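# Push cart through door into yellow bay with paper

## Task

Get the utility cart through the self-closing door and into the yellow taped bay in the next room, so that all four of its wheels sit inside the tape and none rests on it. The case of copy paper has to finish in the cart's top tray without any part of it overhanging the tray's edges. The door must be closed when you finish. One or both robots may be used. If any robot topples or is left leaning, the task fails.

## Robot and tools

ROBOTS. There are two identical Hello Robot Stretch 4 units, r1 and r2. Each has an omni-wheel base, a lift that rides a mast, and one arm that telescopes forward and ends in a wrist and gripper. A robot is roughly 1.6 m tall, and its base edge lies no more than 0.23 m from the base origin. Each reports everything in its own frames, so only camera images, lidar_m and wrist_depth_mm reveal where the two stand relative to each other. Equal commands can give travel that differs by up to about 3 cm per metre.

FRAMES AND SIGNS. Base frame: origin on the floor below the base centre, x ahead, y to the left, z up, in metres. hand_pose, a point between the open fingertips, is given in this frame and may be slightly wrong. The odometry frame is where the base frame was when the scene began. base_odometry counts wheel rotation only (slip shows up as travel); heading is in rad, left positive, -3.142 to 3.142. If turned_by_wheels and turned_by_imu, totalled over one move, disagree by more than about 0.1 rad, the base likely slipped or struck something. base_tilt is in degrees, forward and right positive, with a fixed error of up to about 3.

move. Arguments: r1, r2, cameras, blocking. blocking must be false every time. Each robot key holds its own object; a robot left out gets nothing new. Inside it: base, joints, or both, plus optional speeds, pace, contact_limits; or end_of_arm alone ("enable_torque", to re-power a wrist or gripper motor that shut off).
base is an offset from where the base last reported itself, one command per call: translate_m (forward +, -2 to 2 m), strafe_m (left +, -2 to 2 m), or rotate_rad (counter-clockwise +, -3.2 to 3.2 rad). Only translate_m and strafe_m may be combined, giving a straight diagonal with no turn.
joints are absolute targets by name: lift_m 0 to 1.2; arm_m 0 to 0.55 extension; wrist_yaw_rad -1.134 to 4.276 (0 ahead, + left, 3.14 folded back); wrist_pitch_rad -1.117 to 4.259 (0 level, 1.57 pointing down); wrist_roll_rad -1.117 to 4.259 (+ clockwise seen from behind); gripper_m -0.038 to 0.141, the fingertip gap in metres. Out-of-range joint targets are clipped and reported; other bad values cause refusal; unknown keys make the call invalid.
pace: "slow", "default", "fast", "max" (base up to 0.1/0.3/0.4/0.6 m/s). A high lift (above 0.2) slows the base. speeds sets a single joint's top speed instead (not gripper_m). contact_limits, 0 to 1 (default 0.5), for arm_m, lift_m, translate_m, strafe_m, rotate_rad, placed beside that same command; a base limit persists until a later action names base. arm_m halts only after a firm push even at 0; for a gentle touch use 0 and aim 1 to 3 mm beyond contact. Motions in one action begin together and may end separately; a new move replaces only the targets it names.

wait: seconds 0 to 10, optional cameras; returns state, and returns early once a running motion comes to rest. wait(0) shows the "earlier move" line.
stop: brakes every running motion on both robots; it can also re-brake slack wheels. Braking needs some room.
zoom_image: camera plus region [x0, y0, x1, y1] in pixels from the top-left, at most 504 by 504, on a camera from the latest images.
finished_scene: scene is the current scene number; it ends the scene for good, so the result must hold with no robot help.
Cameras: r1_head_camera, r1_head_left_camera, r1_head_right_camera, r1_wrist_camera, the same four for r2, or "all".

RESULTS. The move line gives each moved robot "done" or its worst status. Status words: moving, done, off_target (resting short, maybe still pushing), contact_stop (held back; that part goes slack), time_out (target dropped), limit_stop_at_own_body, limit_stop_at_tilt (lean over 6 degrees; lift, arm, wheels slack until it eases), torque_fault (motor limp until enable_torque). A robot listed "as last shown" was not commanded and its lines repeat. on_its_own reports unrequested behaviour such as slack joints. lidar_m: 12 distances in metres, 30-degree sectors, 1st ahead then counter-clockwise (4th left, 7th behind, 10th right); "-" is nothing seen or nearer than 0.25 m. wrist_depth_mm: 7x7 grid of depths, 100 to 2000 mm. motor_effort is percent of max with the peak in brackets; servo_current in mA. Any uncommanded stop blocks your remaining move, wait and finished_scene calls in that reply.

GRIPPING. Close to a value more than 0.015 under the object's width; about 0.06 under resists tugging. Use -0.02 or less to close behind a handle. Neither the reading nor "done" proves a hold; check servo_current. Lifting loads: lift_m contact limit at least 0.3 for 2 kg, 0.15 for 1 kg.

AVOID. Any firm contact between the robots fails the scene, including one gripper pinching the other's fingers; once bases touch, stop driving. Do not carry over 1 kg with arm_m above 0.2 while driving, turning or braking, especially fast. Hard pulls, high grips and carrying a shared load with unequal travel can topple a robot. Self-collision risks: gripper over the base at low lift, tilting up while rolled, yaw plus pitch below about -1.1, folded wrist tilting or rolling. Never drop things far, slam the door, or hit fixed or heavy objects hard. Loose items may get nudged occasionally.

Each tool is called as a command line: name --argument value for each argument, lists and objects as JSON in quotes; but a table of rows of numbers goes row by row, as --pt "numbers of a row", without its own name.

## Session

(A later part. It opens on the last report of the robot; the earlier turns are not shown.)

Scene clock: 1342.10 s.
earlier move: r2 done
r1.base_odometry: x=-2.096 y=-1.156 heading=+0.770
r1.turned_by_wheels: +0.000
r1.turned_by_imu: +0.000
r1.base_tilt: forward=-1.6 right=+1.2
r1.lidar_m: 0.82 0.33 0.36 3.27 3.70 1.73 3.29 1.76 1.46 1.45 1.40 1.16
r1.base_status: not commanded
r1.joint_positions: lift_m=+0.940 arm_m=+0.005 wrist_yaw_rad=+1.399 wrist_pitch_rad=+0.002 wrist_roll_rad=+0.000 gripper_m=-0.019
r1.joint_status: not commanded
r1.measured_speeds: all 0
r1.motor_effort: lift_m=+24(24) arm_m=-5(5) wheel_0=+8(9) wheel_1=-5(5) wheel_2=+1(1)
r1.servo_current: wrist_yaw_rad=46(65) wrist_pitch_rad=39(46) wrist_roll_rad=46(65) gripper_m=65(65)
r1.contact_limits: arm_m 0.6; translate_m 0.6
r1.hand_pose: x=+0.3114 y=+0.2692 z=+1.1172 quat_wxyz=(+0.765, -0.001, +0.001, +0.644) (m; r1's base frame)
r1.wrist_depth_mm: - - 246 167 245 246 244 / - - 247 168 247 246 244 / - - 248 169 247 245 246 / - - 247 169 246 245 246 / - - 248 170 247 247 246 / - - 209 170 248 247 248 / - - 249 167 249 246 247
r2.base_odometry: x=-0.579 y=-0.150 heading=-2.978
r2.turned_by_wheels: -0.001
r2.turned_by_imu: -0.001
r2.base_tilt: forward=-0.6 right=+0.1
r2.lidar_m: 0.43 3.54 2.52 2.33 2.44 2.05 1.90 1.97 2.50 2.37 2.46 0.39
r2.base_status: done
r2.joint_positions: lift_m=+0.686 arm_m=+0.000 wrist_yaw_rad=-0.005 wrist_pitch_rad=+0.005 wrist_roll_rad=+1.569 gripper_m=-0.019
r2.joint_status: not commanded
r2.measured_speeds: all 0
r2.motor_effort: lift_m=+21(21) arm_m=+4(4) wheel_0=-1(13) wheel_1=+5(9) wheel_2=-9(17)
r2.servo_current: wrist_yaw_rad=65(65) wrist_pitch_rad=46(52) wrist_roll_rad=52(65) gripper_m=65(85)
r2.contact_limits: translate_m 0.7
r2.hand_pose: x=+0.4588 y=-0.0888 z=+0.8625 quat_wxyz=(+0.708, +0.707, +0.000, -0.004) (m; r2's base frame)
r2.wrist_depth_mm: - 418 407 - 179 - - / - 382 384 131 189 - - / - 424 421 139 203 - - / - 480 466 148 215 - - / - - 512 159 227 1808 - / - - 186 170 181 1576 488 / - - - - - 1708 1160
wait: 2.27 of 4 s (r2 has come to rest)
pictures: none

move --blocking false --r2 '{"base": {"translate_m": -0.4}, "pace": "slow", "contact_limits": {"translate_m": 0.7}}'

wait --seconds 1.5

wait --seconds 1.5

wait --seconds 3 --cameras '["r2_head_camera"]'

Scene clock: 1384.80 s.
move: r2 moving
r1: as last shown
r1.lidar_m: 0.82 0.35 0.35 3.25 3.70 1.76 3.33 1.75 1.47 1.44 1.42 1.16
r1.motor_effort: lift_m=+24(24) arm_m=-4(5) wheel_0=+9(9) wheel_1=-5(5) wheel_2=+1(1)
r1.servo_current: wrist_yaw_rad=52(52) wrist_pitch_rad=33(46) wrist_roll_rad=52(59) gripper_m=65(65)
r1.contact_limits: arm_m 0.6; translate_m 0.6
r1.wrist_depth_mm: - - 245 167 246 245 244 / - - 246 168 247 246 245 / - - 246 168 246 247 245 / - - 248 170 248 248 246 / - - 248 170 246 247 246 / - - 209 170 249 247 247 / - - 250 167 249 249 248
r2.base_odometry: x=-0.568 y=-0.148 heading=-2.979
r2.turned_by_wheels: -0.001
r2.turned_by_imu: +0.000
r2.base_tilt: forward=-0.6 right=+0.0
r2.lidar_m: 0.43 3.54 2.51 2.33 2.47 2.00 1.90 1.97 2.49 2.38 2.45 0.38
r2.base_status: translate_m moving
r2.joint_positions: lift_m=+0.686 arm_m=+0.000 wrist_yaw_rad=-0.005 wrist_pitch_rad=+0.005 wrist_roll_rad=+1.569 gripper_m=-0.019
r2.joint_status: not commanded
r2.measured_speeds: translate_m=-0.047 strafe_m=+0.001 rotate_rad=+0.002 lift_m=+0.000 arm_m=+0.000 wrist_yaw_rad=+0.000 wrist_pitch_rad=+0.000 wrist_roll_rad=+0.000
r2.motor_effort: lift_m=+21(21) arm_m=+4(4) wheel_0=-11(15) wheel_1=-7(9) wheel_2=+8(10)
r2.servo_current: wrist_yaw_rad=46(65) wrist_pitch_rad=46(46) wrist_roll_rad=59(65) gripper_m=78(78)
r2.contact_limits: translate_m 0.7
r2.hand_pose: x=+0.4588 y=-0.0888 z=+0.8625 quat_wxyz=(+0.708, +0.707, +0.000, -0.004) (m; r2's base frame)
r2.wrist_depth_mm: - 430 424 - 181 - - / - 384 387 132 191 - - / - 424 421 140 204 - - / - 477 462 149 216 - - / - - 512 160 228 1863 - / - - 187 171 180 1537 488 / - - - - - 1661 1182
pictures: none

Scene clock: 1386.30 s.
earlier move: r2 moving
r1.base_odometry: x=-2.096 y=-1.156 heading=+0.770
r1.turned_by_wheels: +0.000
r1.turned_by_imu: +0.000
r1.base_tilt: forward=-1.6 right=+1.2
r1.lidar_m: 0.79 0.33 0.38 3.26 3.69 1.88 3.31 1.73 1.45 1.44 1.39 1.14
r1.base_status: not commanded
r1.joint_positions: lift_m=+0.940 arm_m=+0.005 wrist_yaw_rad=+1.399 wrist_pitch_rad=+0.002 wrist_roll_rad=+0.000 gripper_m=-0.019
r1.joint_status: not commanded
r1.measured_speeds: all 0
r1.motor_effort: lift_m=+24(24) arm_m=-4(5) wheel_0=+9(9) wheel_1=-5(5) wheel_2=+0(1)
r1.servo_current: wrist_yaw_rad=39(72) wrist_pitch_rad=46(52) wrist_roll_rad=39(65) gripper_m=59(65)
r1.contact_limits: arm_m 0.6; translate_m 0.6
r1.hand_pose: x=+0.3114 y=+0.2692 z=+1.1172 quat_wxyz=(+0.765, -0.001, +0.001, +0.644) (m; r1's base frame)
r1.wrist_depth_mm: - - 246 167 246 245 244 / - - 246 168 246 245 245 / - - 247 168 247 247 245 / - - 248 169 248 246 246 / - - 248 170 247 248 248 / - - 208 170 247 247 247 / - - 250 167 248 248 248
r2.base_odometry: x=-0.432 y=-0.126 heading=-2.978
r2.turned_by_wheels: +0.001
r2.turned_by_imu: +0.001
r2.base_tilt: forward=-0.6 right=+0.1
r2.lidar_m: 0.42 0.44 2.49 2.34 2.47 1.84 1.74 1.81 2.41 2.35 2.45 0.39
r2.base_status: translate_m moving
r2.joint_positions: lift_m=+0.686 arm_m=+0.000 wrist_yaw_rad=+0.003 wrist_pitch_rad=+0.005 wrist_roll_rad=+1.569 gripper_m=-0.019
r2.joint_status: not commanded
r2.measured_speeds: translate_m=-0.100 strafe_m=+0.000 rotate_rad=+0.000 lift_m=+0.000 arm_m=+0.000 wrist_yaw_rad=+0.000 wrist_pitch_rad=+0.000 wrist_roll_rad=+0.000
r2.motor_effort: lift_m=+21(21) arm_m=+4(4) wheel_0=-5(15) wheel_1=-8(9) wheel_2=+14(14)
r2.servo_current: wrist_yaw_rad=46(65) wrist_pitch_rad=52(52) wrist_roll_rad=39(65) gripper_m=72(78)
r2.contact_limits: translate_m 0.7
r2.hand_pose: x=+0.4595 y=-0.0866 z=+0.8625 quat_wxyz=(+0.708, +0.707, +0.003, -0.001) (m; r2's base frame)
r2.wrist_depth_mm: - - - 145 201 - - / - 402 402 150 207 - - / - 424 421 154 214 - - / - 462 452 159 222 842 - / - - 484 167 229 - - / - - 187 173 181 1708 - / - - - - - 1537 473
wait: 1.50 s; no rest
pictures: none

Scene clock: 1387.80 s.
earlier move: r2 moving
r1.base_odometry: x=-2.096 y=-1.156 heading=+0.770
r1.turned_by_wheels: +0.000
r1.turned_by_imu: +0.000
r1.base_tilt: forward=-1.6 right=+1.3
r1.lidar_m: 0.81 0.33 0.36 3.27 3.68 2.00 3.31 1.76 1.46 1.44 1.39 1.17
r1.base_status: not commanded
r1.joint_positions: lift_m=+0.940 arm_m=+0.005 wrist_yaw_rad=+1.399 wrist_pitch_rad=+0.002 wrist_roll_rad=+0.000 gripper_m=-0.019
r1.joint_status: not commanded
r1.measured_speeds: all 0
r1.motor_effort: lift_m=+24(24) arm_m=-4(5) wheel_0=+8(9) wheel_1=-5(5) wheel_2=+1(1)
r1.servo_current: wrist_yaw_rad=59(72) wrist_pitch_rad=46(52) wrist_roll_rad=46(65) gripper_m=65(65)
r1.contact_limits: arm_m 0.6; translate_m 0.6
r1.hand_pose: x=+0.3114 y=+0.2692 z=+1.1172 quat_wxyz=(+0.765, -0.001, +0.001, +0.644) (m; r1's base frame)
r1.wrist_depth_mm: - - 246 168 246 245 244 / - - 247 167 246 246 245 / - - 248 169 246 246 245 / - - 247 169 247 246 246 / - - 249 170 248 246 247 / - - 210 169 248 247 247 / - - 249 167 249 247 249
r2.base_odometry: x=-0.284 y=-0.102 heading=-2.978
r2.turned_by_wheels: +0.000
r2.turned_by_imu: +0.001
r2.base_tilt: forward=-0.6 right=+0.1
r2.lidar_m: 0.39 0.39 2.51 2.34 2.40 1.71 1.62 1.67 2.19 2.38 2.45 0.42
r2.base_status: translate_m moving
r2.joint_positions: lift_m=+0.686 arm_m=+0.000 wrist_yaw_rad=+0.004 wrist_pitch_rad=+0.005 wrist_roll_rad=+1.569 gripper_m=-0.019
r2.joint_status: not commanded
r2.measured_speeds: translate_m=-0.100 strafe_m=+0.001 rotate_rad=-0.001 lift_m=+0.000 arm_m=+0.000 wrist_yaw_rad=+0.000 wrist_pitch_rad=+0.000 wrist_roll_rad=+0.000
r2.motor_effort: lift_m=+21(21) arm_m=-4(4) wheel_0=-6(15) wheel_1=-4(9) wheel_2=+12(14)
r2.servo_current: wrist_yaw_rad=46(65) wrist_pitch_rad=46(52) wrist_roll_rad=59(65) gripper_m=65(78)
r2.contact_limits: translate_m 0.7
r2.hand_pose: x=+0.4597 y=-0.0862 z=+0.8625 quat_wxyz=(+0.708, +0.707, +0.003, +0.000) (m; r2's base frame)
r2.wrist_depth_mm: - - - 166 224 1576 521 / - - - 167 227 750 - / - 430 424 169 229 831 - / - 449 445 230 230 831 - / - 473 466 172 234 842 - / - - 187 173 181 - - / - - - - 237 1576 492
wait: 1.50 s; no rest
pictures: none

Scene clock: 1389.60 s.
earlier move: r2 done
r1.base_odometry: x=-2.096 y=-1.156 heading=+0.770
r1.turned_by_wheels: +0.000
r1.turned_by_imu: +0.000
r1.base_tilt: forward=-1.6 right=+1.2
r1.lidar_m: 0.83 0.35 0.38 3.25 3.72 2.09 3.31 1.75 1.45 1.44 1.41 1.17
r1.base_status: not commanded
r1.joint_positions: lift_m=+0.940 arm_m=+0.005 wrist_yaw_rad=+1.399 wrist_pitch_rad=+0.002 wrist_roll_rad=+0.000 gripper_m=-0.019
r1.joint_status: not commanded
r1.measured_speeds: all 0
r1.motor_effort: lift_m=+24(24) arm_m=-4(5) wheel_0=+8(9) wheel_1=-5(5) wheel_2=+1(1)
r1.servo_current: wrist_yaw_rad=72(72) wrist_pitch_rad=46(52) wrist_roll_rad=33(65) gripper_m=65(72)
r1.contact_limits: arm_m 0.6; translate_m 0.6
r1.hand_pose: x=+0.3114 y=+0.2692 z=+1.1172 quat_wxyz=(+0.765, -0.001, +0.001, +0.644) (m; r1's base frame)
r1.wrist_depth_mm: - - 247 167 245 245 245 / - - 246 168 246 245 244 / - - 247 169 246 246 246 / - - 249 170 247 245 246 / - - 249 170 247 246 248 / - - 210 170 248 247 247 / - - 249 167 248 248 247
r2.base_odometry: x=-0.185 y=-0.085 heading=-2.979
r2.turned_by_wheels: +0.000
r2.turned_by_imu: +0.000
r2.base_tilt: forward=-0.7 right=+0.0
r2.lidar_m: 0.38 0.40 2.48 2.33 2.25 1.60 1.51 1.57 2.06 2.38 2.46 0.43
r2.base_status: done
r2.joint_positions: lift_m=+0.686 arm_m=+0.000 wrist_yaw_rad=+0.004 wrist_pitch_rad=+0.005 wrist_roll_rad=+1.569 gripper_m=-0.019
r2.joint_status: not commanded
r2.measured_speeds: all 0
r2.motor_effort: lift_m=+21(21) arm_m=-3(4) wheel_0=-3(15) wheel_1=-4(9) wheel_2=+6(14)
r2.servo_current: wrist_yaw_rad=46(65) wrist_pitch_rad=46(52) wrist_roll_rad=39(65) gripper_m=65(78)
r2.contact_limits: translate_m 0.7
r2.hand_pose: x=+0.4597 y=-0.0862 z=+0.8625 quat_wxyz=(+0.708, +0.707, +0.003, +0.000) (m; r2's base frame)
r2.wrist_depth_mm: - - - 174 235 1618 1138 / - - - 173 234 1618 - / - - 436 174 235 831 - / - 449 442 233 235 831 - / - 466 459 173 234 831 - / - - 188 173 180 - - / - - 492 - 233 1618 -
wait: 1.80 of 3 s (r2 has come to rest)
pictures: r2_head_camera
Images, in order (width x height): r2_head_camera 420x560.

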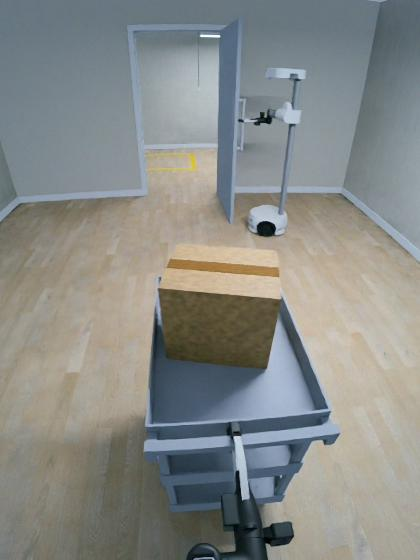

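move --blocking false --r2 '{"base": {"strafe_m": 0.26}, "pace": "slow", "contact_limits": {"strafe_m": 0.7}}'

wait --seconds 5

move --blocking false --r2 '{"base": {"translate_m": -0.40}, "pace": "slow", "contact_limits": {"translate_m": 0.7}}'

wait --seconds 2.5

wait --seconds 3 --cameras '["r2_head_camera"]'

Scene clock: 1397.63 s.
move: r2 moving
r1: as last shown
r1.lidar_m: 0.81 0.35 0.37 3.25 3.70 2.10 3.31 1.74 1.44 1.45 1.40 1.16
r1.motor_effort: lift_m=+24(24) arm_m=-4(5) wheel_0=+9(9) wheel_1=-5(5) wheel_2=+0(1)
r1.servo_current: wrist_yaw_rad=39(59) wrist_pitch_rad=39(46) wrist_roll_rad=52(59) gripper_m=59(65)
r1.contact_limits: arm_m 0.6; translate_m 0.6
r1.wrist_depth_mm: - - 246 168 245 245 244 / - - 247 168 246 245 246 / - - 247 169 245 246 247 / - - 249 170 247 246 245 / - - 250 170 247 246 246 / - - 209 170 247 246 246 / - - 249 167 248 248 248
r2.base_odometry: x=-0.183 y=-0.099 heading=-2.979
r2.turned_by_wheels: +0.000
r2.turned_by_imu: +0.000
r2.base_tilt: forward=-0.7 right=+0.1
r2.lidar_m: 0.37 0.43 2.47 2.32 2.26 1.59 1.50 1.53 2.10 2.38 2.44 0.45
r2.base_status: strafe_m moving
r2.joint_positions: lift_m=+0.686 arm_m=+0.000 wrist_yaw_rad=-0.001 wrist_pitch_rad=+0.005 wrist_roll_rad=+1.569 gripper_m=-0.019
r2.joint_status: not commanded
r2.measured_speeds: translate_m=+0.000 strafe_m=+0.055 rotate_rad=+0.001 lift_m=+0.000 arm_m=+0.000 wrist_yaw_rad=-0.036 wrist_pitch_rad=+0.000 wrist_roll_rad=+0.000
r2.motor_effort: lift_m=+21(21) arm_m=-4(4) wheel_0=-11(13) wheel_1=+6(8) wheel_2=+0(5)
r2.servo_current: wrist_yaw_rad=46(59) wrist_pitch_rad=46(46) wrist_roll_rad=52(52) gripper_m=65(78)
r2.contact_limits: strafe_m 0.7
r2.hand_pose: x=+0.4592 y=-0.0876 z=+0.8625 quat_wxyz=(+0.708, +0.707, +0.002, -0.002) (m; r2's base frame)
r2.wrist_depth_mm: - - - 177 237 1661 1160 / - - - 177 236 1661 - / - - 436 175 236 842 - / - 445 442 235 235 842 - / - 462 455 174 235 831 - / - - 187 173 181 - - / - - 484 - 232 1576 -
pictures: none

Scene clock: 1400.87 s.
earlier move: r2 done
r1.base_odometry: x=-2.096 y=-1.156 heading=+0.770
r1.turned_by_wheels: +0.000
r1.turned_by_imu: +0.000
r1.base_tilt: forward=-1.6 right=+1.2
r1.lidar_m: 0.81 0.33 0.36 3.25 3.70 2.20 3.28 1.77 1.45 1.43 1.41 1.15
r1.base_status: not commanded
r1.joint_positions: lift_m=+0.940 arm_m=+0.005 wrist_yaw_rad=+1.399 wrist_pitch_rad=+0.002 wrist_roll_rad=+0.000 gripper_m=-0.019
r1.joint_status: not commanded
r1.measured_speeds: all 0
r1.motor_effort: lift_m=+24(24) arm_m=-4(5) wheel_0=+8(9) wheel_1=-5(5) wheel_2=+0(1)
r1.servo_current: wrist_yaw_rad=33(72) wrist_pitch_rad=46(52) wrist_roll_rad=59(78) gripper_m=65(72)
r1.contact_limits: arm_m 0.6; translate_m 0.6
r1.hand_pose: x=+0.3114 y=+0.2692 z=+1.1172 quat_wxyz=(+0.765, -0.001, +0.001, +0.644) (m; r1's base frame)
r1.wrist_depth_mm: - - 246 167 246 245 245 / - - 247 168 246 245 244 / - - 247 168 246 245 246 / - - 248 169 247 247 246 / - - 249 170 249 247 247 / - - 209 170 247 247 247 / - - 250 167 248 248 247
r2.base_odometry: x=-0.143 y=-0.342 heading=-2.979
r2.turned_by_wheels: +0.000
r2.turned_by_imu: +0.000
r2.base_tilt: forward=-0.7 right=+0.0
r2.lidar_m: 0.42 3.15 2.19 2.08 2.18 1.62 1.52 1.56 2.10 2.62 2.71 0.38
r2.base_status: done
r2.joint_positions: lift_m=+0.686 arm_m=+0.000 wrist_yaw_rad=-0.007 wrist_pitch_rad=+0.005 wrist_roll_rad=+1.569 gripper_m=-0.019
r2.joint_status: not commanded
r2.measured_speeds: all 0
r2.motor_effort: lift_m=+21(21) arm_m=-4(4) wheel_0=-4(17) wheel_1=+5(9) wheel_2=-1(5)
r2.servo_current: wrist_yaw_rad=52(72) wrist_pitch_rad=46(52) wrist_roll_rad=52(59) gripper_m=72(78)
r2.contact_limits: strafe_m 0.7
r2.hand_pose: x=+0.4587 y=-0.0894 z=+0.8625 quat_wxyz=(+0.708, +0.707, -0.001, -0.004) (m; r2's base frame)
r2.wrist_depth_mm: - 424 418 - 181 - - / - 382 387 131 191 - - / - 427 421 140 204 - - / - 484 459 149 216 - - / - - 517 160 227 1921 - / - - 187 170 180 1618 488 / - - - - - 1661 1182
wait: 3.23 of 5 s (r2 has come to rest)
pictures: none

Scene clock: 1401.37 s.
move: r2 moving
r1: as last shown
r1.base_tilt: forward=-1.6 right=+1.3
r1.lidar_m: 0.81 0.32 0.34 3.24 3.71 2.21 3.33 1.76 1.46 1.45 1.40 1.15
r1.motor_effort: lift_m=+24(24) arm_m=-5(5) wheel_0=+9(9) wheel_1=-5(5) wheel_2=+1(1)
r1.servo_current: wrist_yaw_rad=59(59) wrist_pitch_rad=39(46) wrist_roll_rad=46(59) gripper_m=59(65)
r1.contact_limits: arm_m 0.6; translate_m 0.6
r1.wrist_depth_mm: - - 246 167 245 244 245 / - - 247 169 245 245 244 / - - 247 169 248 247 245 / - - 248 169 247 247 246 / - - 249 171 248 246 247 / - - 209 171 248 248 247 / - - 249 167 249 248 248
r2.base_odometry: x=-0.131 y=-0.340 heading=-2.979
r2.turned_by_wheels: -0.001
r2.turned_by_imu: -0.001
r2.base_tilt: forward=-0.6 right=+0.0
r2.lidar_m: 0.43 3.14 2.21 2.07 2.19 1.59 1.48 1.58 2.08 2.62 2.74 0.39
r2.base_status: translate_m moving
r2.joint_positions: lift_m=+0.686 arm_m=+0.000 wrist_yaw_rad=-0.003 wrist_pitch_rad=+0.005 wrist_roll_rad=+1.569 gripper_m=-0.019
r2.joint_status: not commanded
r2.measured_speeds: translate_m=-0.050 strafe_m=+0.000 rotate_rad=-0.003 lift_m=+0.000 arm_m=+0.000 wrist_yaw_rad=+0.005 wrist_pitch_rad=+0.000 wrist_roll_rad=+0.000
r2.motor_effort: lift_m=+21(21) arm_m=-3(4) wheel_0=-11(11) wheel_1=-8(9) wheel_2=+14(14)
r2.servo_current: wrist_yaw_rad=46(59) wrist_pitch_rad=46(52) wrist_roll_rad=59(59) gripper_m=72(78)
r2.contact_limits: translate_m 0.7
r2.hand_pose: x=+0.4590 y=-0.0883 z=+0.8625 quat_wxyz=(+0.708, +0.707, +0.001, -0.003) (m; r2's base frame)
r2.wrist_depth_mm: - 415 410 - 181 - - / - 384 384 132 191 - - / - 427 421 140 204 - - / - 484 462 148 216 - - / - - 517 160 228 1808 - / - - 186 171 180 1618 480 / - - - - - 1708 1182
pictures: none

Scene clock: 1403.87 s.
earlier move: r2 moving
r1.base_odometry: x=-2.096 y=-1.156 heading=+0.770
r1.turned_by_wheels: +0.000
r1.turned_by_imu: +0.000
r1.base_tilt: forward=-1.6 right=+1.2
r1.lidar_m: 0.82 0.35 0.36 3.23 3.72 2.45 3.31 1.74 1.46 1.45 1.41 1.16
r1.base_status: not commanded
r1.joint_positions: lift_m=+0.940 arm_m=+0.005 wrist_yaw_rad=+1.399 wrist_pitch_rad=+0.002 wrist_roll_rad=+0.000 gripper_m=-0.019
r1.joint_status: not commanded
r1.measured_speeds: all 0
r1.motor_effort: lift_m=+24(24) arm_m=-4(5) wheel_0=+9(9) wheel_1=-5(5) wheel_2=+1(1)
r1.servo_current: wrist_yaw_rad=46(65) wrist_pitch_rad=52(52) wrist_roll_rad=46(65) gripper_m=59(65)
r1.contact_limits: arm_m 0.6; translate_m 0.6
r1.hand_pose: x=+0.3114 y=+0.2692 z=+1.1172 quat_wxyz=(+0.765, -0.001, +0.001, +0.644) (m; r1's base frame)
r1.wrist_depth_mm: - - 248 167 244 245 245 / - - 247 168 245 246 244 / - - 248 169 247 246 244 / - - 248 169 247 246 246 / - - 248 170 248 247 247 / - - 208 170 248 247 247 / - - 249 167 248 247 248
r2.base_odometry: x=+0.104 y=-0.301 heading=-2.978
r2.turned_by_wheels: +0.001
r2.turned_by_imu: +0.002
r2.base_tilt: forward=-0.6 right=+0.1
r2.lidar_m: 0.42 0.48 2.19 2.09 1.90 1.35 1.27 1.31 1.75 2.64 2.72 0.41
r2.base_status: translate_m moving
r2.joint_positions: lift_m=+0.686 arm_m=+0.000 wrist_yaw_rad=+0.005 wrist_pitch_rad=+0.005 wrist_roll_rad=+1.569 gripper_m=-0.019
r2.joint_status: not commanded
r2.measured_speeds: translate_m=-0.101 strafe_m=+0.000 rotate_rad=-0.004 lift_m=+0.000 arm_m=+0.000 wrist_yaw_rad=+0.000 wrist_pitch_rad=+0.000 wrist_roll_rad=+0.000
r2.motor_effort: lift_m=+21(21) arm_m=-4(4) wheel_0=+0(13) wheel_1=-5(9) wheel_2=+12(15)
r2.servo_current: wrist_yaw_rad=52(59) wrist_pitch_rad=52(52) wrist_roll_rad=39(59) gripper_m=65(78)
r2.contact_limits: translate_m 0.7
r2.hand_pose: x=+0.4597 y=-0.0861 z=+0.8625 quat_wxyz=(+0.708, +0.707, +0.003, +0.000) (m; r2's base frame)
r2.wrist_depth_mm: - - - 138 193 - - / - 394 397 144 201 - - / - 424 418 148 208 - - / - 466 449 156 218 - - / - - 492 165 229 - - / - - 186 171 181 1576 504 / - - - - - 1576 1182
wait: 2.50 s; no rest
pictures: none

Scene clock: 1406.17 s.
earlier move: r2 done
r1.base_odometry: x=-2.096 y=-1.156 heading=+0.770
r1.turned_by_wheels: +0.000
r1.turned_by_imu: +0.000
r1.base_tilt: forward=-1.5 right=+1.3
r1.lidar_m: 0.80 0.35 0.35 3.26 3.69 2.57 3.30 1.76 1.43 1.43 1.41 1.16
r1.base_status: not commanded
r1.joint_positions: lift_m=+0.940 arm_m=+0.005 wrist_yaw_rad=+1.399 wrist_pitch_rad=+0.002 wrist_roll_rad=+0.000 gripper_m=-0.019
r1.joint_status: not commanded
r1.measured_speeds: all 0
r1.motor_effort: lift_m=+24(24) arm_m=-4(5) wheel_0=+9(9) wheel_1=-5(5) wheel_2=+0(1)
r1.servo_current: wrist_yaw_rad=52(72) wrist_pitch_rad=46(52) wrist_roll_rad=46(72) gripper_m=59(65)
r1.contact_limits: arm_m 0.6; translate_m 0.6
r1.hand_pose: x=+0.3114 y=+0.2692 z=+1.1172 quat_wxyz=(+0.765, -0.001, +0.001, +0.644) (m; r1's base frame)
r1.wrist_depth_mm: - - 247 167 245 245 243 / - - 247 168 246 245 246 / - - 247 169 246 245 244 / - - 249 170 247 246 246 / - - 248 170 248 246 247 / - - 208 170 248 248 247 / - - 248 167 249 247 247
r2.base_odometry: x=+0.252 y=-0.277 heading=-2.978
r2.turned_by_wheels: +0.000
r2.turned_by_imu: +0.001
r2.base_tilt: forward=-0.7 right=+0.0
r2.lidar_m: 0.40 0.46 2.17 2.08 1.71 1.18 1.11 1.17 1.53 2.64 2.73 0.43
r2.base_status: done
r2.joint_positions: lift_m=+0.686 arm_m=+0.000 wrist_yaw_rad=+0.005 wrist_pitch_rad=+0.005 wrist_roll_rad=+1.569 gripper_m=-0.019
r2.joint_status: not commanded
r2.measured_speeds: all 0
r2.motor_effort: lift_m=+21(21) arm_m=-4(4) wheel_0=-1(13) wheel_1=-4(9) wheel_2=+9(15)
r2.servo_current: wrist_yaw_rad=33(65) wrist_pitch_rad=39(52) wrist_roll_rad=52(59) gripper_m=72(78)
r2.contact_limits: translate_m 0.7
r2.hand_pose: x=+0.4597 y=-0.0861 z=+0.8625 quat_wxyz=(+0.708, +0.707, +0.003, +0.000) (m; r2's base frame)
r2.wrist_depth_mm: - - - 150 206 683 - / - - 433 154 211 - - / - 424 421 158 218 809 - / - 455 442 162 224 842 - / - - 477 168 230 - - / - - 186 172 181 1708 - / - - - - 242 1576 466
wait: 2.30 of 3 s (r2 has come to rest)
pictures: r2_head_camera
Images, in order (width x height): r2_head_camera 420x560.

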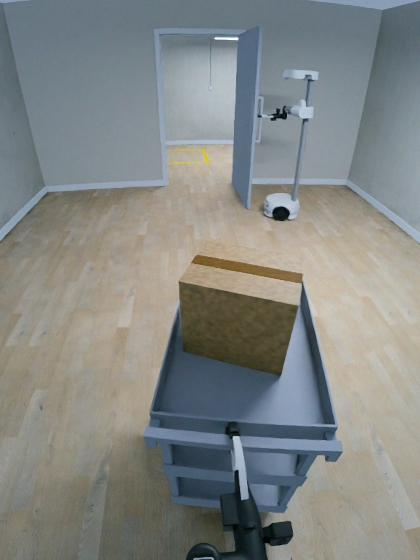

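move --blocking false --r2 '{"base": {"translate_m": -0.27}, "pace": "slow", "contact_limits": {"translate_m": 0.7}}'

wait --seconds 5

move --blocking false --r2 '{"base": {"translate_m": 0.15}, "pace": "slow", "contact_limits": {"translate_m": 0.7}}'

wait --seconds 4

Scene clock: 1412.50 s.
move: r2 moving
r1: as last shown
r1.base_tilt: forward=-1.6 right=+1.2
r1.lidar_m: 0.84 0.34 0.37 3.25 3.69 2.57 3.27 1.76 1.43 1.45 1.41 1.15
r1.motor_effort: lift_m=+24(24) arm_m=-5(5) wheel_0=+9(9) wheel_1=-5(5) wheel_2=+0(1)
r1.servo_current: wrist_yaw_rad=39(72) wrist_pitch_rad=39(46) wrist_roll_rad=39(59) gripper_m=72(72)
r1.contact_limits: arm_m 0.6; translate_m 0.6
r1.wrist_depth_mm: - - 246 167 245 244 244 / - - 247 168 247 245 244 / - - 247 169 246 246 245 / - - 248 169 247 246 245 / - - 248 170 247 247 248 / - - 208 170 248 248 247 / - - 250 167 249 247 248
r2.base_odometry: x=+0.264 y=-0.275 heading=-2.978
r2.turned_by_wheels: +0.000
r2.turned_by_imu: +0.001
r2.base_tilt: forward=-0.6 right=+0.1
r2.lidar_m: 0.41 0.43 2.16 2.09 1.66 1.17 1.09 1.14 1.55 2.65 2.73 0.42
r2.base_status: translate_m moving
r2.joint_positions: lift_m=+0.686 arm_m=+0.000 wrist_yaw_rad=+0.005 wrist_pitch_rad=+0.005 wrist_roll_rad=+1.569 gripper_m=-0.019
r2.joint_status: not commanded
r2.measured_speeds: translate_m=-0.048 strafe_m=+0.000 rotate_rad=+0.004 lift_m=+0.000 arm_m=+0.000 wrist_yaw_rad=+0.000 wrist_pitch_rad=+0.000 wrist_roll_rad=+0.000
r2.motor_effort: lift_m=+21(21) arm_m=-4(4) wheel_0=-3(8) wheel_1=-7(8) wheel_2=+14(15)
r2.servo_current: wrist_yaw_rad=39(65) wrist_pitch_rad=52(52) wrist_roll_rad=39(52) gripper_m=72(78)
r2.contact_limits: translate_m 0.7
r2.hand_pose: x=+0.4597 y=-0.0861 z=+0.8625 quat_wxyz=(+0.708, +0.707, +0.003, +0.000) (m; r2's base frame)
r2.wrist_depth_mm: - - - 151 207 723 - / - - 449 155 213 - - / - 424 418 158 218 809 - / - 459 449 162 224 842 - / - - 480 168 231 - - / - - 185 173 181 1661 - / - - - - 242 1576 466
pictures: none

Scene clock: 1415.97 s.
earlier move: r2 done
r1.base_odometry: x=-2.096 y=-1.156 heading=+0.770
r1.turned_by_wheels: +0.000
r1.turned_by_imu: +0.000
r1.base_tilt: forward=-1.6 right=+1.2
r1.lidar_m: 0.83 0.34 0.36 3.26 3.68 2.82 3.32 1.76 1.44 1.45 1.40 1.16
r1.base_status: not commanded
r1.joint_positions: lift_m=+0.940 arm_m=+0.005 wrist_yaw_rad=+1.399 wrist_pitch_rad=+0.002 wrist_roll_rad=+0.000 gripper_m=-0.019
r1.joint_status: not commanded
r1.measured_speeds: all 0
r1.motor_effort: lift_m=+24(24) arm_m=-4(5) wheel_0=+9(9) wheel_1=-5(5) wheel_2=+0(1)
r1.servo_current: wrist_yaw_rad=59(72) wrist_pitch_rad=46(52) wrist_roll_rad=46(72) gripper_m=59(72)
r1.contact_limits: arm_m 0.6; translate_m 0.6
r1.hand_pose: x=+0.3114 y=+0.2692 z=+1.1172 quat_wxyz=(+0.765, -0.001, +0.001, +0.644) (m; r1's base frame)
r1.wrist_depth_mm: - - 245 168 246 244 244 / - - 246 168 246 245 244 / - - 247 168 246 247 246 / - - 246 169 246 247 245 / - - 248 170 247 247 246 / - - 209 170 247 247 247 / - - 248 167 249 249 248
r2.base_odometry: x=+0.518 y=-0.233 heading=-2.978
r2.turned_by_wheels: +0.000
r2.turned_by_imu: +0.001
r2.base_tilt: forward=-0.7 right=+0.1
r2.lidar_m: 0.38 0.40 2.19 2.08 1.30 0.91 0.85 0.88 1.20 2.68 2.76 0.44
r2.base_status: done
r2.joint_positions: lift_m=+0.686 arm_m=+0.000 wrist_yaw_rad=+0.005 wrist_pitch_rad=+0.005 wrist_roll_rad=+1.569 gripper_m=-0.019
r2.joint_status: not commanded
r2.measured_speeds: all 0
r2.motor_effort: lift_m=+21(21) arm_m=-4(4) wheel_0=-2(9) wheel_1=-5(8) wheel_2=+8(15)
r2.servo_current: wrist_yaw_rad=46(65) wrist_pitch_rad=46(52) wrist_roll_rad=59(65) gripper_m=72(78)
r2.contact_limits: translate_m 0.7
r2.hand_pose: x=+0.4597 y=-0.0861 z=+0.8625 quat_wxyz=(+0.708, +0.707, +0.003, +0.000) (m; r2's base frame)
r2.wrist_depth_mm: - - - 170 229 1618 1138 / - - - 170 230 798 - / - 433 427 171 231 831 - / - 445 445 232 232 831 - / - 466 462 173 234 842 - / - - 186 173 181 - - / - - 492 - 235 1576 508
wait: 3.47 of 5 s (r2 has come to rest)
pictures: none

Scene clock: 1416.47 s.
move: r2 moving
r1: as last shown
r1.base_tilt: forward=-1.6 right=+1.3
r1.lidar_m: 0.83 0.34 0.36 3.23 3.70 2.80 3.29 1.78 1.46 1.46 1.39 1.15
r1.motor_effort: lift_m=+24(24) arm_m=-4(5) wheel_0=+9(9) wheel_1=-5(5) wheel_2=+1(1)
r1.servo_current: wrist_yaw_rad=46(65) wrist_pitch_rad=39(52) wrist_roll_rad=46(59) gripper_m=59(72)
r1.contact_limits: arm_m 0.6; translate_m 0.6
r1.wrist_depth_mm: - - 247 167 245 245 244 / - - 247 168 246 246 245 / - - 247 169 247 245 244 / - - 248 169 247 247 245 / - - 248 170 247 248 246 / - - 209 170 248 248 247 / - - 250 167 248 247 248
r2.base_odometry: x=+0.506 y=-0.235 heading=-2.978
r2.turned_by_wheels: +0.001
r2.turned_by_imu: +0.001
r2.base_tilt: forward=-0.6 right=+0.1
r2.lidar_m: 0.39 0.43 2.18 2.08 1.31 0.90 0.84 0.89 1.19 2.66 2.76 0.43
r2.base_status: translate_m moving
r2.joint_positions: lift_m=+0.686 arm_m=+0.000 wrist_yaw_rad=+0.005 wrist_pitch_rad=+0.005 wrist_roll_rad=+1.569 gripper_m=-0.019
r2.joint_status: not commanded
r2.measured_speeds: translate_m=+0.048 strafe_m=+0.000 rotate_rad=+0.000 lift_m=+0.000 arm_m=+0.000 wrist_yaw_rad=+0.000 wrist_pitch_rad=+0.000 wrist_roll_rad=+0.000
r2.motor_effort: lift_m=+21(21) arm_m=-3(4) wheel_0=+9(11) wheel_1=+6(7) wheel_2=-8(12)
r2.servo_current: wrist_yaw_rad=39(65) wrist_pitch_rad=39(46) wrist_roll_rad=59(59) gripper_m=72(78)
r2.contact_limits: translate_m 0.7
r2.hand_pose: x=+0.4597 y=-0.0861 z=+0.8625 quat_wxyz=(+0.708, +0.707, +0.003, +0.000) (m; r2's base frame)
r2.wrist_depth_mm: - - - 168 229 1661 1160 / - - - 169 229 768 - / - 430 427 171 231 842 - / - 445 445 230 231 831 - / - 466 462 171 232 831 - / - - 186 172 181 - - / - - 496 - - 1576 508
pictures: none

Scene clock: 1418.77 s.
earlier move: r2 done
r1.base_odometry: x=-2.096 y=-1.156 heading=+0.770
r1.turned_by_wheels: +0.000
r1.turned_by_imu: +0.000
r1.base_tilt: forward=-1.6 right=+1.3
r1.lidar_m: 0.83 0.32 0.37 3.27 3.72 2.68 3.31 1.75 1.46 1.46 1.38 1.13
r1.base_status: not commanded
r1.joint_positions: lift_m=+0.940 arm_m=+0.005 wrist_yaw_rad=+1.399 wrist_pitch_rad=+0.002 wrist_roll_rad=+0.000 gripper_m=-0.019
r1.joint_status: not commanded
r1.measured_speeds: all 0
r1.motor_effort: lift_m=+24(24) arm_m=-4(5) wheel_0=+9(9) wheel_1=-5(5) wheel_2=+0(1)
r1.servo_current: wrist_yaw_rad=33(65) wrist_pitch_rad=46(52) wrist_roll_rad=46(72) gripper_m=59(72)
r1.contact_limits: arm_m 0.6; translate_m 0.6
r1.hand_pose: x=+0.3114 y=+0.2692 z=+1.1172 quat_wxyz=(+0.765, -0.001, +0.001, +0.644) (m; r1's base frame)
r1.wrist_depth_mm: - - 246 167 246 244 244 / - - 246 168 245 246 245 / - - 247 168 248 245 245 / - - 248 170 247 246 246 / - - 249 170 248 247 246 / - - 208 170 247 248 248 / - - 250 167 249 246 247
r2.base_odometry: x=+0.370 y=-0.257 heading=-2.978
r2.turned_by_wheels: +0.000
r2.turned_by_imu: +0.001
r2.base_tilt: forward=-0.7 right=+0.1
r2.lidar_m: 0.39 0.44 2.20 2.10 1.49 1.06 0.99 1.04 1.43 2.66 2.74 0.42
r2.base_status: done
r2.joint_positions: lift_m=+0.686 arm_m=+0.000 wrist_yaw_rad=+0.005 wrist_pitch_rad=+0.005 wrist_roll_rad=+1.569 gripper_m=-0.019
r2.joint_status: not commanded
r2.measured_speeds: all 0
r2.motor_effort: lift_m=+21(21) arm_m=-4(4) wheel_0=+7(14) wheel_1=+5(8) wheel_2=-6(12)
r2.servo_current: wrist_yaw_rad=46(65) wrist_pitch_rad=46(52) wrist_roll_rad=46(59) gripper_m=72(78)
r2.contact_limits: translate_m 0.7
r2.hand_pose: x=+0.4597 y=-0.0861 z=+0.8625 quat_wxyz=(+0.708, +0.707, +0.003, +0.000) (m; r2's base frame)
r2.wrist_depth_mm: - - - 158 216 1661 - / - - - 160 220 798 - / - 424 421 163 224 809 - / - 449 445 167 228 831 - / - 477 469 170 230 - - / - - 189 172 180 - - / - - - - - 1618 484
wait: 2.30 of 4 s (r2 has come to rest)
pictures: none

move --blocking false --r2 '{"base": {"translate_m": 0.2, "strafe_m": -0.085}, "pace": "slow", "contact_limits": {"translate_m": 0.7}}'

wait --seconds 5

Scene clock: 1427.10 s.
move: r2 moving
r1: as last shown
r1.lidar_m: 0.81 0.33 0.35 3.26 3.71 2.65 3.32 1.76 1.46 1.45 1.39 1.16
r1.motor_effort: lift_m=+24(24) arm_m=-5(5) wheel_0=+9(9) wheel_1=-5(5) wheel_2=+0(1)
r1.servo_current: wrist_yaw_rad=52(65) wrist_pitch_rad=46(46) wrist_roll_rad=46(59) gripper_m=59(72)
r1.contact_limits: arm_m 0.6; translate_m 0.6
r1.wrist_depth_mm: - - 247 167 247 245 244 / - - 247 168 246 246 244 / - - 247 169 246 247 246 / - - 248 170 248 246 245 / - - 249 170 246 246 247 / - - 208 170 248 248 247 / - - 249 167 250 247 247
r2.base_odometry: x=+0.357 y=-0.254 heading=-2.977
r2.turned_by_wheels: +0.001
r2.turned_by_imu: +0.001
r2.base_tilt: forward=-0.7 right=+0.0
r2.lidar_m: 0.39 0.45 2.18 2.07 1.54 1.07 1.00 1.05 1.38 2.64 2.72 0.43
r2.base_status: translate_m moving; strafe_m moving
r2.joint_positions: lift_m=+0.686 arm_m=+0.000 wrist_yaw_rad=+0.004 wrist_pitch_rad=+0.005 wrist_roll_rad=+1.569 gripper_m=-0.019
r2.joint_status: not commanded
r2.measured_speeds: translate_m=+0.048 strafe_m=-0.020 rotate_rad=+0.002 lift_m=+0.000 arm_m=+0.000 wrist_yaw_rad=+0.000 wrist_pitch_rad=+0.000 wrist_roll_rad=+0.000
r2.motor_effort: lift_m=+21(21) arm_m=-3(4) wheel_0=+12(13) wheel_1=+7(8) wheel_2=-11(13)
r2.servo_current: wrist_yaw_rad=39(59) wrist_pitch_rad=46(46) wrist_roll_rad=52(59) gripper_m=72(78)
r2.contact_limits: translate_m 0.7
r2.hand_pose: x=+0.4596 y=-0.0864 z=+0.8625 quat_wxyz=(+0.708, +0.707, +0.003, -0.001) (m; r2's base frame)
r2.wrist_depth_mm: - - - 158 215 1618 - / - - - 160 219 778 - / - 424 421 163 223 820 - / - 449 439 166 226 831 - / - 473 466 169 229 - - / - - 186 172 181 - - / - - - - - 1618 477
pictures: none

Scene clock: 1429.97 s.
earlier move: r2 done
r1.base_odometry: x=-2.096 y=-1.156 heading=+0.770
r1.turned_by_wheels: +0.000
r1.turned_by_imu: +0.000
r1.base_tilt: forward=-1.6 right=+1.2
r1.lidar_m: 0.82 0.35 0.36 3.26 3.69 2.43 3.28 1.78 1.43 1.45 1.41 1.15
r1.base_status: not commanded
r1.joint_positions: lift_m=+0.940 arm_m=+0.005 wrist_yaw_rad=+1.399 wrist_pitch_rad=+0.002 wrist_roll_rad=+0.000 gripper_m=-0.019
r1.joint_status: not commanded
r1.measured_speeds: all 0
r1.motor_effort: lift_m=+24(24) arm_m=-4(5) wheel_0=+9(9) wheel_1=-5(5) wheel_2=+1(1)
r1.servo_current: wrist_yaw_rad=39(65) wrist_pitch_rad=39(52) wrist_roll_rad=39(72) gripper_m=59(72)
r1.contact_limits: arm_m 0.6; translate_m 0.6
r1.hand_pose: x=+0.3114 y=+0.2692 z=+1.1172 quat_wxyz=(+0.765, -0.001, +0.001, +0.644) (m; r1's base frame)
r1.wrist_depth_mm: - - 247 167 246 244 244 / - - 248 169 246 244 244 / - - 247 169 246 246 246 / - - 247 169 247 246 246 / - - 249 170 248 246 247 / - - 208 170 247 248 247 / - - 250 167 248 247 247
r2.base_odometry: x=+0.159 y=-0.206 heading=-2.978
r2.turned_by_wheels: -0.001
r2.turned_by_imu: -0.001
r2.base_tilt: forward=-0.7 right=+0.0
r2.lidar_m: 0.40 0.40 2.28 2.17 1.79 1.25 1.20 1.24 1.68 2.56 2.66 0.41
r2.base_status: done
r2.joint_positions: lift_m=+0.686 arm_m=+0.000 wrist_yaw_rad=-0.005 wrist_pitch_rad=+0.005 wrist_roll_rad=+1.569 gripper_m=-0.019
r2.joint_status: not commanded
r2.measured_speeds: all 0
r2.motor_effort: lift_m=+21(21) arm_m=+4(4) wheel_0=+3(17) wheel_1=+6(8) wheel_2=-10(15)
r2.servo_current: wrist_yaw_rad=59(59) wrist_pitch_rad=39(52) wrist_roll_rad=52(59) gripper_m=72(78)
r2.contact_limits: translate_m 0.7
r2.hand_pose: x=+0.4589 y=-0.0887 z=+0.8625 quat_wxyz=(+0.708, +0.707, +0.000, -0.003) (m; r2's base frame)
r2.wrist_depth_mm: - - - 170 229 1618 1160 / - - - 170 231 809 - / - 427 433 171 232 842 - / - 445 442 230 231 831 - / - 469 459 172 233 842 - / - - 188 172 180 - - / - - 492 - - 1618 512
wait: 2.87 of 5 s (r2 has come to rest)
pictures: none

move --blocking false --r2 '{"base": {"translate_m": 0.25}, "pace": "slow", "contact_limits": {"translate_m": 0.7}}'

wait --seconds 5

Scene clock: 1434.27 s.
move: r2 moving
r1: as last shown
r1.lidar_m: 0.82 0.35 0.36 3.27 3.72 2.45 3.29 1.77 1.45 1.44 1.42 1.14
r1.motor_effort: lift_m=+24(24) arm_m=-4(5) wheel_0=+8(9) wheel_1=-5(5) wheel_2=+0(1)
r1.servo_current: wrist_yaw_rad=59(59) wrist_pitch_rad=39(46) wrist_roll_rad=46(59) gripper_m=59(65)
r1.contact_limits: arm_m 0.6; translate_m 0.6
r1.wrist_depth_mm: - - 245 168 246 244 243 / - - 248 168 246 245 246 / - - 248 169 247 247 245 / - - 248 170 247 246 246 / - - 248 171 247 247 246 / - - 208 170 248 246 248 / - - 249 167 248 248 247
r2.base_odometry: x=+0.147 y=-0.208 heading=-2.978
r2.turned_by_wheels: +0.000
r2.turned_by_imu: +0.000
r2.base_tilt: forward=-0.8 right=+0.1
r2.lidar_m: 0.40 0.44 2.27 2.16 1.80 1.29 1.21 1.24 1.67 2.55 2.65 0.45
r2.base_status: translate_m moving
r2.joint_positions: lift_m=+0.686 arm_m=+0.000 wrist_yaw_rad=-0.005 wrist_pitch_rad=+0.005 wrist_roll_rad=+1.569 gripper_m=-0.019
r2.joint_status: not commanded
r2.measured_speeds: translate_m=+0.048 strafe_m=+0.000 rotate_rad=+0.002 lift_m=+0.000 arm_m=+0.000 wrist_yaw_rad=+0.000 wrist_pitch_rad=+0.000 wrist_roll_rad=+0.000
r2.motor_effort: lift_m=+21(21) arm_m=+4(4) wheel_0=+2(9) wheel_1=+6(7) wheel_2=-14(17)
r2.servo_current: wrist_yaw_rad=46(59) wrist_pitch_rad=39(52) wrist_roll_rad=46(59) gripper_m=78(78)
r2.contact_limits: translate_m 0.7
r2.hand_pose: x=+0.4589 y=-0.0887 z=+0.8625 quat_wxyz=(+0.708, +0.707, +0.000, -0.003) (m; r2's base frame)
r2.wrist_depth_mm: - - - 171 230 1618 1138 / - - - 171 232 809 - / - 436 433 172 232 842 - / - 445 442 231 233 842 - / - 466 459 172 233 831 - / - - 188 172 180 - - / - - 488 - 233 1576 517
pictures: none

Scene clock: 1437.53 s.
earlier move: r2 done
r1.base_odometry: x=-2.096 y=-1.156 heading=+0.770
r1.turned_by_wheels: +0.000
r1.turned_by_imu: +0.000
r1.base_tilt: forward=-1.6 right=+1.2
r1.lidar_m: 0.84 0.34 0.35 3.25 3.69 2.23 3.29 1.76 1.45 1.45 1.40 1.15
r1.base_status: not commanded
r1.joint_positions: lift_m=+0.940 arm_m=+0.005 wrist_yaw_rad=+1.399 wrist_pitch_rad=+0.002 wrist_roll_rad=+0.000 gripper_m=-0.019
r1.joint_status: not commanded
r1.measured_speeds: all 0
r1.motor_effort: lift_m=+24(24) arm_m=-5(5) wheel_0=+8(9) wheel_1=-5(5) wheel_2=+1(1)
r1.servo_current: wrist_yaw_rad=39(72) wrist_pitch_rad=39(52) wrist_roll_rad=59(78) gripper_m=59(72)
r1.contact_limits: arm_m 0.6; translate_m 0.6
r1.hand_pose: x=+0.3114 y=+0.2692 z=+1.1172 quat_wxyz=(+0.765, -0.001, +0.001, +0.644) (m; r1's base frame)
r1.wrist_depth_mm: - - 245 168 244 245 244 / - - 248 169 246 245 245 / - - 248 169 246 246 246 / - - 247 169 247 246 245 / - - 249 171 247 247 247 / - - 209 170 248 248 247 / - - 250 167 248 247 247
r2.base_odometry: x=-0.087 y=-0.247 heading=-2.978
r2.turned_by_wheels: +0.000
r2.turned_by_imu: +0.000
r2.base_tilt: forward=-0.7 right=+0.0
r2.lidar_m: 0.37 0.40 2.29 2.16 2.16 1.56 1.45 1.49 2.01 2.56 2.61 0.43
r2.base_status: done
r2.joint_positions: lift_m=+0.686 arm_m=+0.000 wrist_yaw_rad=-0.005 wrist_pitch_rad=+0.005 wrist_roll_rad=+1.569 gripper_m=-0.019
r2.joint_status: not commanded
r2.measured_speeds: all 0
r2.motor_effort: lift_m=+21(21) arm_m=+4(4) wheel_0=+2(9) wheel_1=+4(8) wheel_2=-9(17)
r2.servo_current: wrist_yaw_rad=65(65) wrist_pitch_rad=39(52) wrist_roll_rad=39(65) gripper_m=78(85)
r2.contact_limits: translate_m 0.7
r2.hand_pose: x=+0.4589 y=-0.0887 z=+0.8625 quat_wxyz=(+0.708, +0.707, +0.000, -0.003) (m; r2's base frame)
r2.wrist_depth_mm: - - - 174 234 1661 1138 / - - - 173 234 1537 - / - 512 433 174 234 842 - / - 445 445 232 234 842 - / - 462 455 173 233 842 - / - - 186 172 180 - - / - - 488 - 232 1576 -
wait: 3.27 of 5 s (r2 has come to rest)
pictures: none

move --blocking false --r2 '{"base": {"translate_m": 0.35}, "pace": "slow", "contact_limits": {"translate_m": 0.7}}'

wait --seconds 6

Scene clock: 1446.47 s.
move: r2 moving
r1: as last shown
r1.base_tilt: forward=-1.6 right=+1.3
r1.lidar_m: 0.81 0.33 0.36 3.28 3.67 2.21 3.33 1.76 1.46 1.46 1.38 1.16
r1.motor_effort: lift_m=+24(24) arm_m=-4(5) wheel_0=+9(9) wheel_1=-5(5) wheel_2=+1(1)
r1.servo_current: wrist_yaw_rad=39(59) wrist_pitch_rad=39(52) wrist_roll_rad=33(59) gripper_m=59(65)
r1.contact_limits: arm_m 0.6; translate_m 0.6
r1.wrist_depth_mm: - - 246 167 246 245 244 / - - 246 168 246 245 244 / - - 248 168 246 246 245 / - - 247 170 247 246 246 / - - 249 170 248 248 247 / - - 209 171 247 248 247 / - - 250 167 249 247 247
r2.base_odometry: x=-0.100 y=-0.249 heading=-2.978
r2.turned_by_wheels: +0.000
r2.turned_by_imu: +0.000
r2.base_tilt: forward=-0.7 right=+0.0
r2.lidar_m: 0.39 0.42 2.26 2.17 2.17 1.56 1.45 1.51 1.99 2.55 2.62 0.44
r2.base_status: translate_m moving
r2.joint_positions: lift_m=+0.686 arm_m=+0.000 wrist_yaw_rad=-0.005 wrist_pitch_rad=+0.005 wrist_roll_rad=+1.569 gripper_m=-0.019
r2.joint_status: not commanded
r2.measured_speeds: translate_m=+0.049 strafe_m=+0.000 rotate_rad=-0.001 lift_m=+0.000 arm_m=+0.000 wrist_yaw_rad=+0.000 wrist_pitch_rad=+0.000 wrist_roll_rad=+0.000
r2.motor_effort: lift_m=+21(21) arm_m=+4(4) wheel_0=+1(9) wheel_1=+7(8) wheel_2=-14(15)
r2.servo_current: wrist_yaw_rad=39(52) wrist_pitch_rad=46(46) wrist_roll_rad=39(46) gripper_m=78(78)
r2.contact_limits: translate_m 0.7
r2.hand_pose: x=+0.4589 y=-0.0887 z=+0.8625 quat_wxyz=(+0.708, +0.707, +0.000, -0.003) (m; r2's base frame)
r2.wrist_depth_mm: - - - 174 235 1661 1138 / - - - 174 235 1576 - / - - 433 173 234 831 - / - 449 442 233 233 842 - / - 466 459 173 232 831 - / - - 189 172 180 - - / - - 484 - 233 1618 -
pictures: none

Scene clock: 1450.73 s.
earlier move: r2 done
r1.base_odometry: x=-2.096 y=-1.156 heading=+0.770
r1.turned_by_wheels: +0.000
r1.turned_by_imu: +0.000
r1.base_tilt: forward=-1.6 right=+1.2
r1.lidar_m: 0.81 0.34 0.35 3.27 2.10 1.89 3.32 1.75 1.47 1.45 1.41 1.16
r1.base_status: not commanded
r1.joint_positions: lift_m=+0.940 arm_m=+0.005 wrist_yaw_rad=+1.399 wrist_pitch_rad=+0.002 wrist_roll_rad=+0.000 gripper_m=-0.019
r1.joint_status: not commanded
r1.measured_speeds: all 0
r1.motor_effort: lift_m=+24(24) arm_m=-5(5) wheel_0=+8(9) wheel_1=-5(5) wheel_2=+1(1)
r1.servo_current: wrist_yaw_rad=39(72) wrist_pitch_rad=39(52) wrist_roll_rad=46(65) gripper_m=65(72)
r1.contact_limits: arm_m 0.6; translate_m 0.6
r1.hand_pose: x=+0.3114 y=+0.2692 z=+1.1172 quat_wxyz=(+0.765, -0.001, +0.001, +0.644) (m; r1's base frame)
r1.wrist_depth_mm: - - 247 168 245 245 244 / - - 247 168 245 244 245 / - - 247 169 247 245 245 / - - 248 170 247 246 245 / - - 248 170 248 247 247 / - - 209 170 248 248 248 / - - 249 167 248 248 248
r2.base_odometry: x=-0.432 y=-0.303 heading=-2.978
r2.turned_by_wheels: +0.000
r2.turned_by_imu: +0.000
r2.base_tilt: forward=-0.7 right=+0.1
r2.lidar_m: 0.38 0.41 2.32 2.15 2.28 1.92 1.77 1.88 2.51 2.55 2.64 0.43
r2.base_status: done
r2.joint_positions: lift_m=+0.686 arm_m=+0.000 wrist_yaw_rad=-0.005 wrist_pitch_rad=+0.005 wrist_roll_rad=+1.569 gripper_m=-0.019
r2.joint_status: not commanded
r2.measured_speeds: all 0
r2.motor_effort: lift_m=+21(21) arm_m=+4(4) wheel_0=+2(9) wheel_1=+5(9) wheel_2=-8(15)
r2.servo_current: wrist_yaw_rad=52(65) wrist_pitch_rad=39(52) wrist_roll_rad=46(59) gripper_m=72(85)
r2.contact_limits: translate_m 0.7
r2.hand_pose: x=+0.4589 y=-0.0887 z=+0.8625 quat_wxyz=(+0.708, +0.707, +0.000, -0.003) (m; r2's base frame)
r2.wrist_depth_mm: - - - 178 239 1618 1205 / - - - 177 237 1756 - / - - 439 176 236 820 - / - 445 445 233 236 842 - / - 459 459 173 234 831 - / - - 187 172 180 - - / - - 480 - 231 1618 -
wait: 4.27 of 6 s (r2 has come to rest)
pictures: none

move --blocking false --r2 '{"base": {"translate_m": 0.35, "strafe_m": 0.05}, "pace": "slow", "contact_limits": {"translate_m": 0.7}}'

wait --seconds 6 --cameras '["r2_head_camera"]'

Scene clock: 1455.37 s.
move: r2 moving
r1: as last shown
r1.lidar_m: 0.82 0.34 0.37 3.26 2.05 1.86 3.32 1.78 1.45 1.44 1.41 1.17
r1.motor_effort: lift_m=+24(24) arm_m=-4(5) wheel_0=+8(9) wheel_1=-5(5) wheel_2=+0(1)
r1.servo_current: wrist_yaw_rad=52(59) wrist_pitch_rad=39(46) wrist_roll_rad=39(65) gripper_m=65(65)
r1.contact_limits: arm_m 0.6; translate_m 0.6
r1.wrist_depth_mm: - - 246 168 245 246 244 / - - 246 168 246 245 243 / - - 246 169 245 245 245 / - - 248 170 247 246 247 / - - 248 170 248 246 246 / - - 209 170 248 249 247 / - - 249 166 250 248 247
r2.base_odometry: x=-0.444 y=-0.307 heading=-2.978
r2.turned_by_wheels: +0.000
r2.turned_by_imu: +0.000
r2.base_tilt: forward=-0.6 right=+0.1
r2.lidar_m: 0.36 0.41 2.34 2.16 2.26 1.92 1.80 1.87 2.48 2.54 2.62 0.44
r2.base_status: translate_m moving; strafe_m moving
r2.joint_positions: lift_m=+0.686 arm_m=+0.000 wrist_yaw_rad=-0.005 wrist_pitch_rad=+0.005 wrist_roll_rad=+1.569 gripper_m=-0.019
r2.joint_status: not commanded
r2.measured_speeds: translate_m=+0.048 strafe_m=+0.007 rotate_rad=+0.002 lift_m=+0.000 arm_m=+0.000 wrist_yaw_rad=+0.000 wrist_pitch_rad=+0.000 wrist_roll_rad=+0.000
r2.motor_effort: lift_m=+21(21) arm_m=+4(4) wheel_0=+2(6) wheel_1=+6(9) wheel_2=-14(15)
r2.servo_current: wrist_yaw_rad=52(59) wrist_pitch_rad=39(52) wrist_roll_rad=39(65) gripper_m=65(72)
r2.contact_limits: translate_m 0.7
r2.hand_pose: x=+0.4589 y=-0.0887 z=+0.8625 quat_wxyz=(+0.708, +0.707, +0.000, -0.003) (m; r2's base frame)
r2.wrist_depth_mm: - - - 178 240 1661 1205 / - - - 177 238 1708 - / - - 436 175 236 820 - / - 445 445 234 235 831 - / - 459 459 174 233 831 - / - - 187 172 181 - - / - - 480 - 230 1618 -
pictures: none

Scene clock: 1459.67 s.
earlier move: r2 done
r1.base_odometry: x=-2.096 y=-1.156 heading=+0.770
r1.turned_by_wheels: +0.000
r1.turned_by_imu: +0.000
r1.base_tilt: forward=-1.6 right=+1.2
r1.lidar_m: 0.82 0.33 0.36 3.26 1.65 1.56 3.30 1.78 1.47 1.45 1.39 1.16
r1.base_status: not commanded
r1.joint_positions: lift_m=+0.940 arm_m=+0.005 wrist_yaw_rad=+1.399 wrist_pitch_rad=+0.002 wrist_roll_rad=+0.000 gripper_m=-0.019
r1.joint_status: not commanded
r1.measured_speeds: all 0
r1.motor_effort: lift_m=+24(24) arm_m=-4(5) wheel_0=+8(9) wheel_1=-5(5) wheel_2=+1(1)
r1.servo_current: wrist_yaw_rad=59(72) wrist_pitch_rad=46(52) wrist_roll_rad=52(72) gripper_m=59(72)
r1.contact_limits: arm_m 0.6; translate_m 0.6
r1.hand_pose: x=+0.3114 y=+0.2692 z=+1.1172 quat_wxyz=(+0.765, -0.001, +0.001, +0.644) (m; r1's base frame)
r1.wrist_depth_mm: - - 246 167 245 244 245 / - - 246 169 245 246 244 / - - 247 169 246 246 245 / - - 247 170 247 247 245 / - - 248 170 247 247 246 / - - 208 170 248 246 247 / - - 250 167 249 248 248
r2.base_odometry: x=-0.769 y=-0.409 heading=-2.978
r2.turned_by_wheels: +0.000
r2.turned_by_imu: -0.001
r2.base_tilt: forward=-0.7 right=+0.1
r2.lidar_m: 0.38 0.43 2.31 2.14 2.22 2.28 2.15 2.21 2.71 2.55 2.66 0.44
r2.base_status: done
r2.joint_positions: lift_m=+0.686 arm_m=+0.000 wrist_yaw_rad=-0.005 wrist_pitch_rad=+0.005 wrist_roll_rad=+1.569 gripper_m=-0.019
r2.joint_status: not commanded
r2.measured_speeds: all 0
r2.motor_effort: lift_m=+21(21) arm_m=+4(4) wheel_0=+0(7) wheel_1=+4(9) wheel_2=-10(16)
r2.servo_current: wrist_yaw_rad=46(65) wrist_pitch_rad=46(52) wrist_roll_rad=39(65) gripper_m=65(78)
r2.contact_limits: translate_m 0.7
r2.hand_pose: x=+0.4589 y=-0.0888 z=+0.8625 quat_wxyz=(+0.708, +0.707, +0.000, -0.003) (m; r2's base frame)
r2.wrist_depth_mm: - - - 171 230 1618 1160 / - - - 172 232 809 - / - 433 433 171 233 831 - / - 452 442 231 232 842 - / - 466 462 172 232 842 - / - - 187 172 182 - - / - - 492 - 234 1576 512
wait: 4.30 of 6 s (r2 has come to rest)
pictures: r2_head_camera
Images, in order (width x height): r2_head_camera 420x560.

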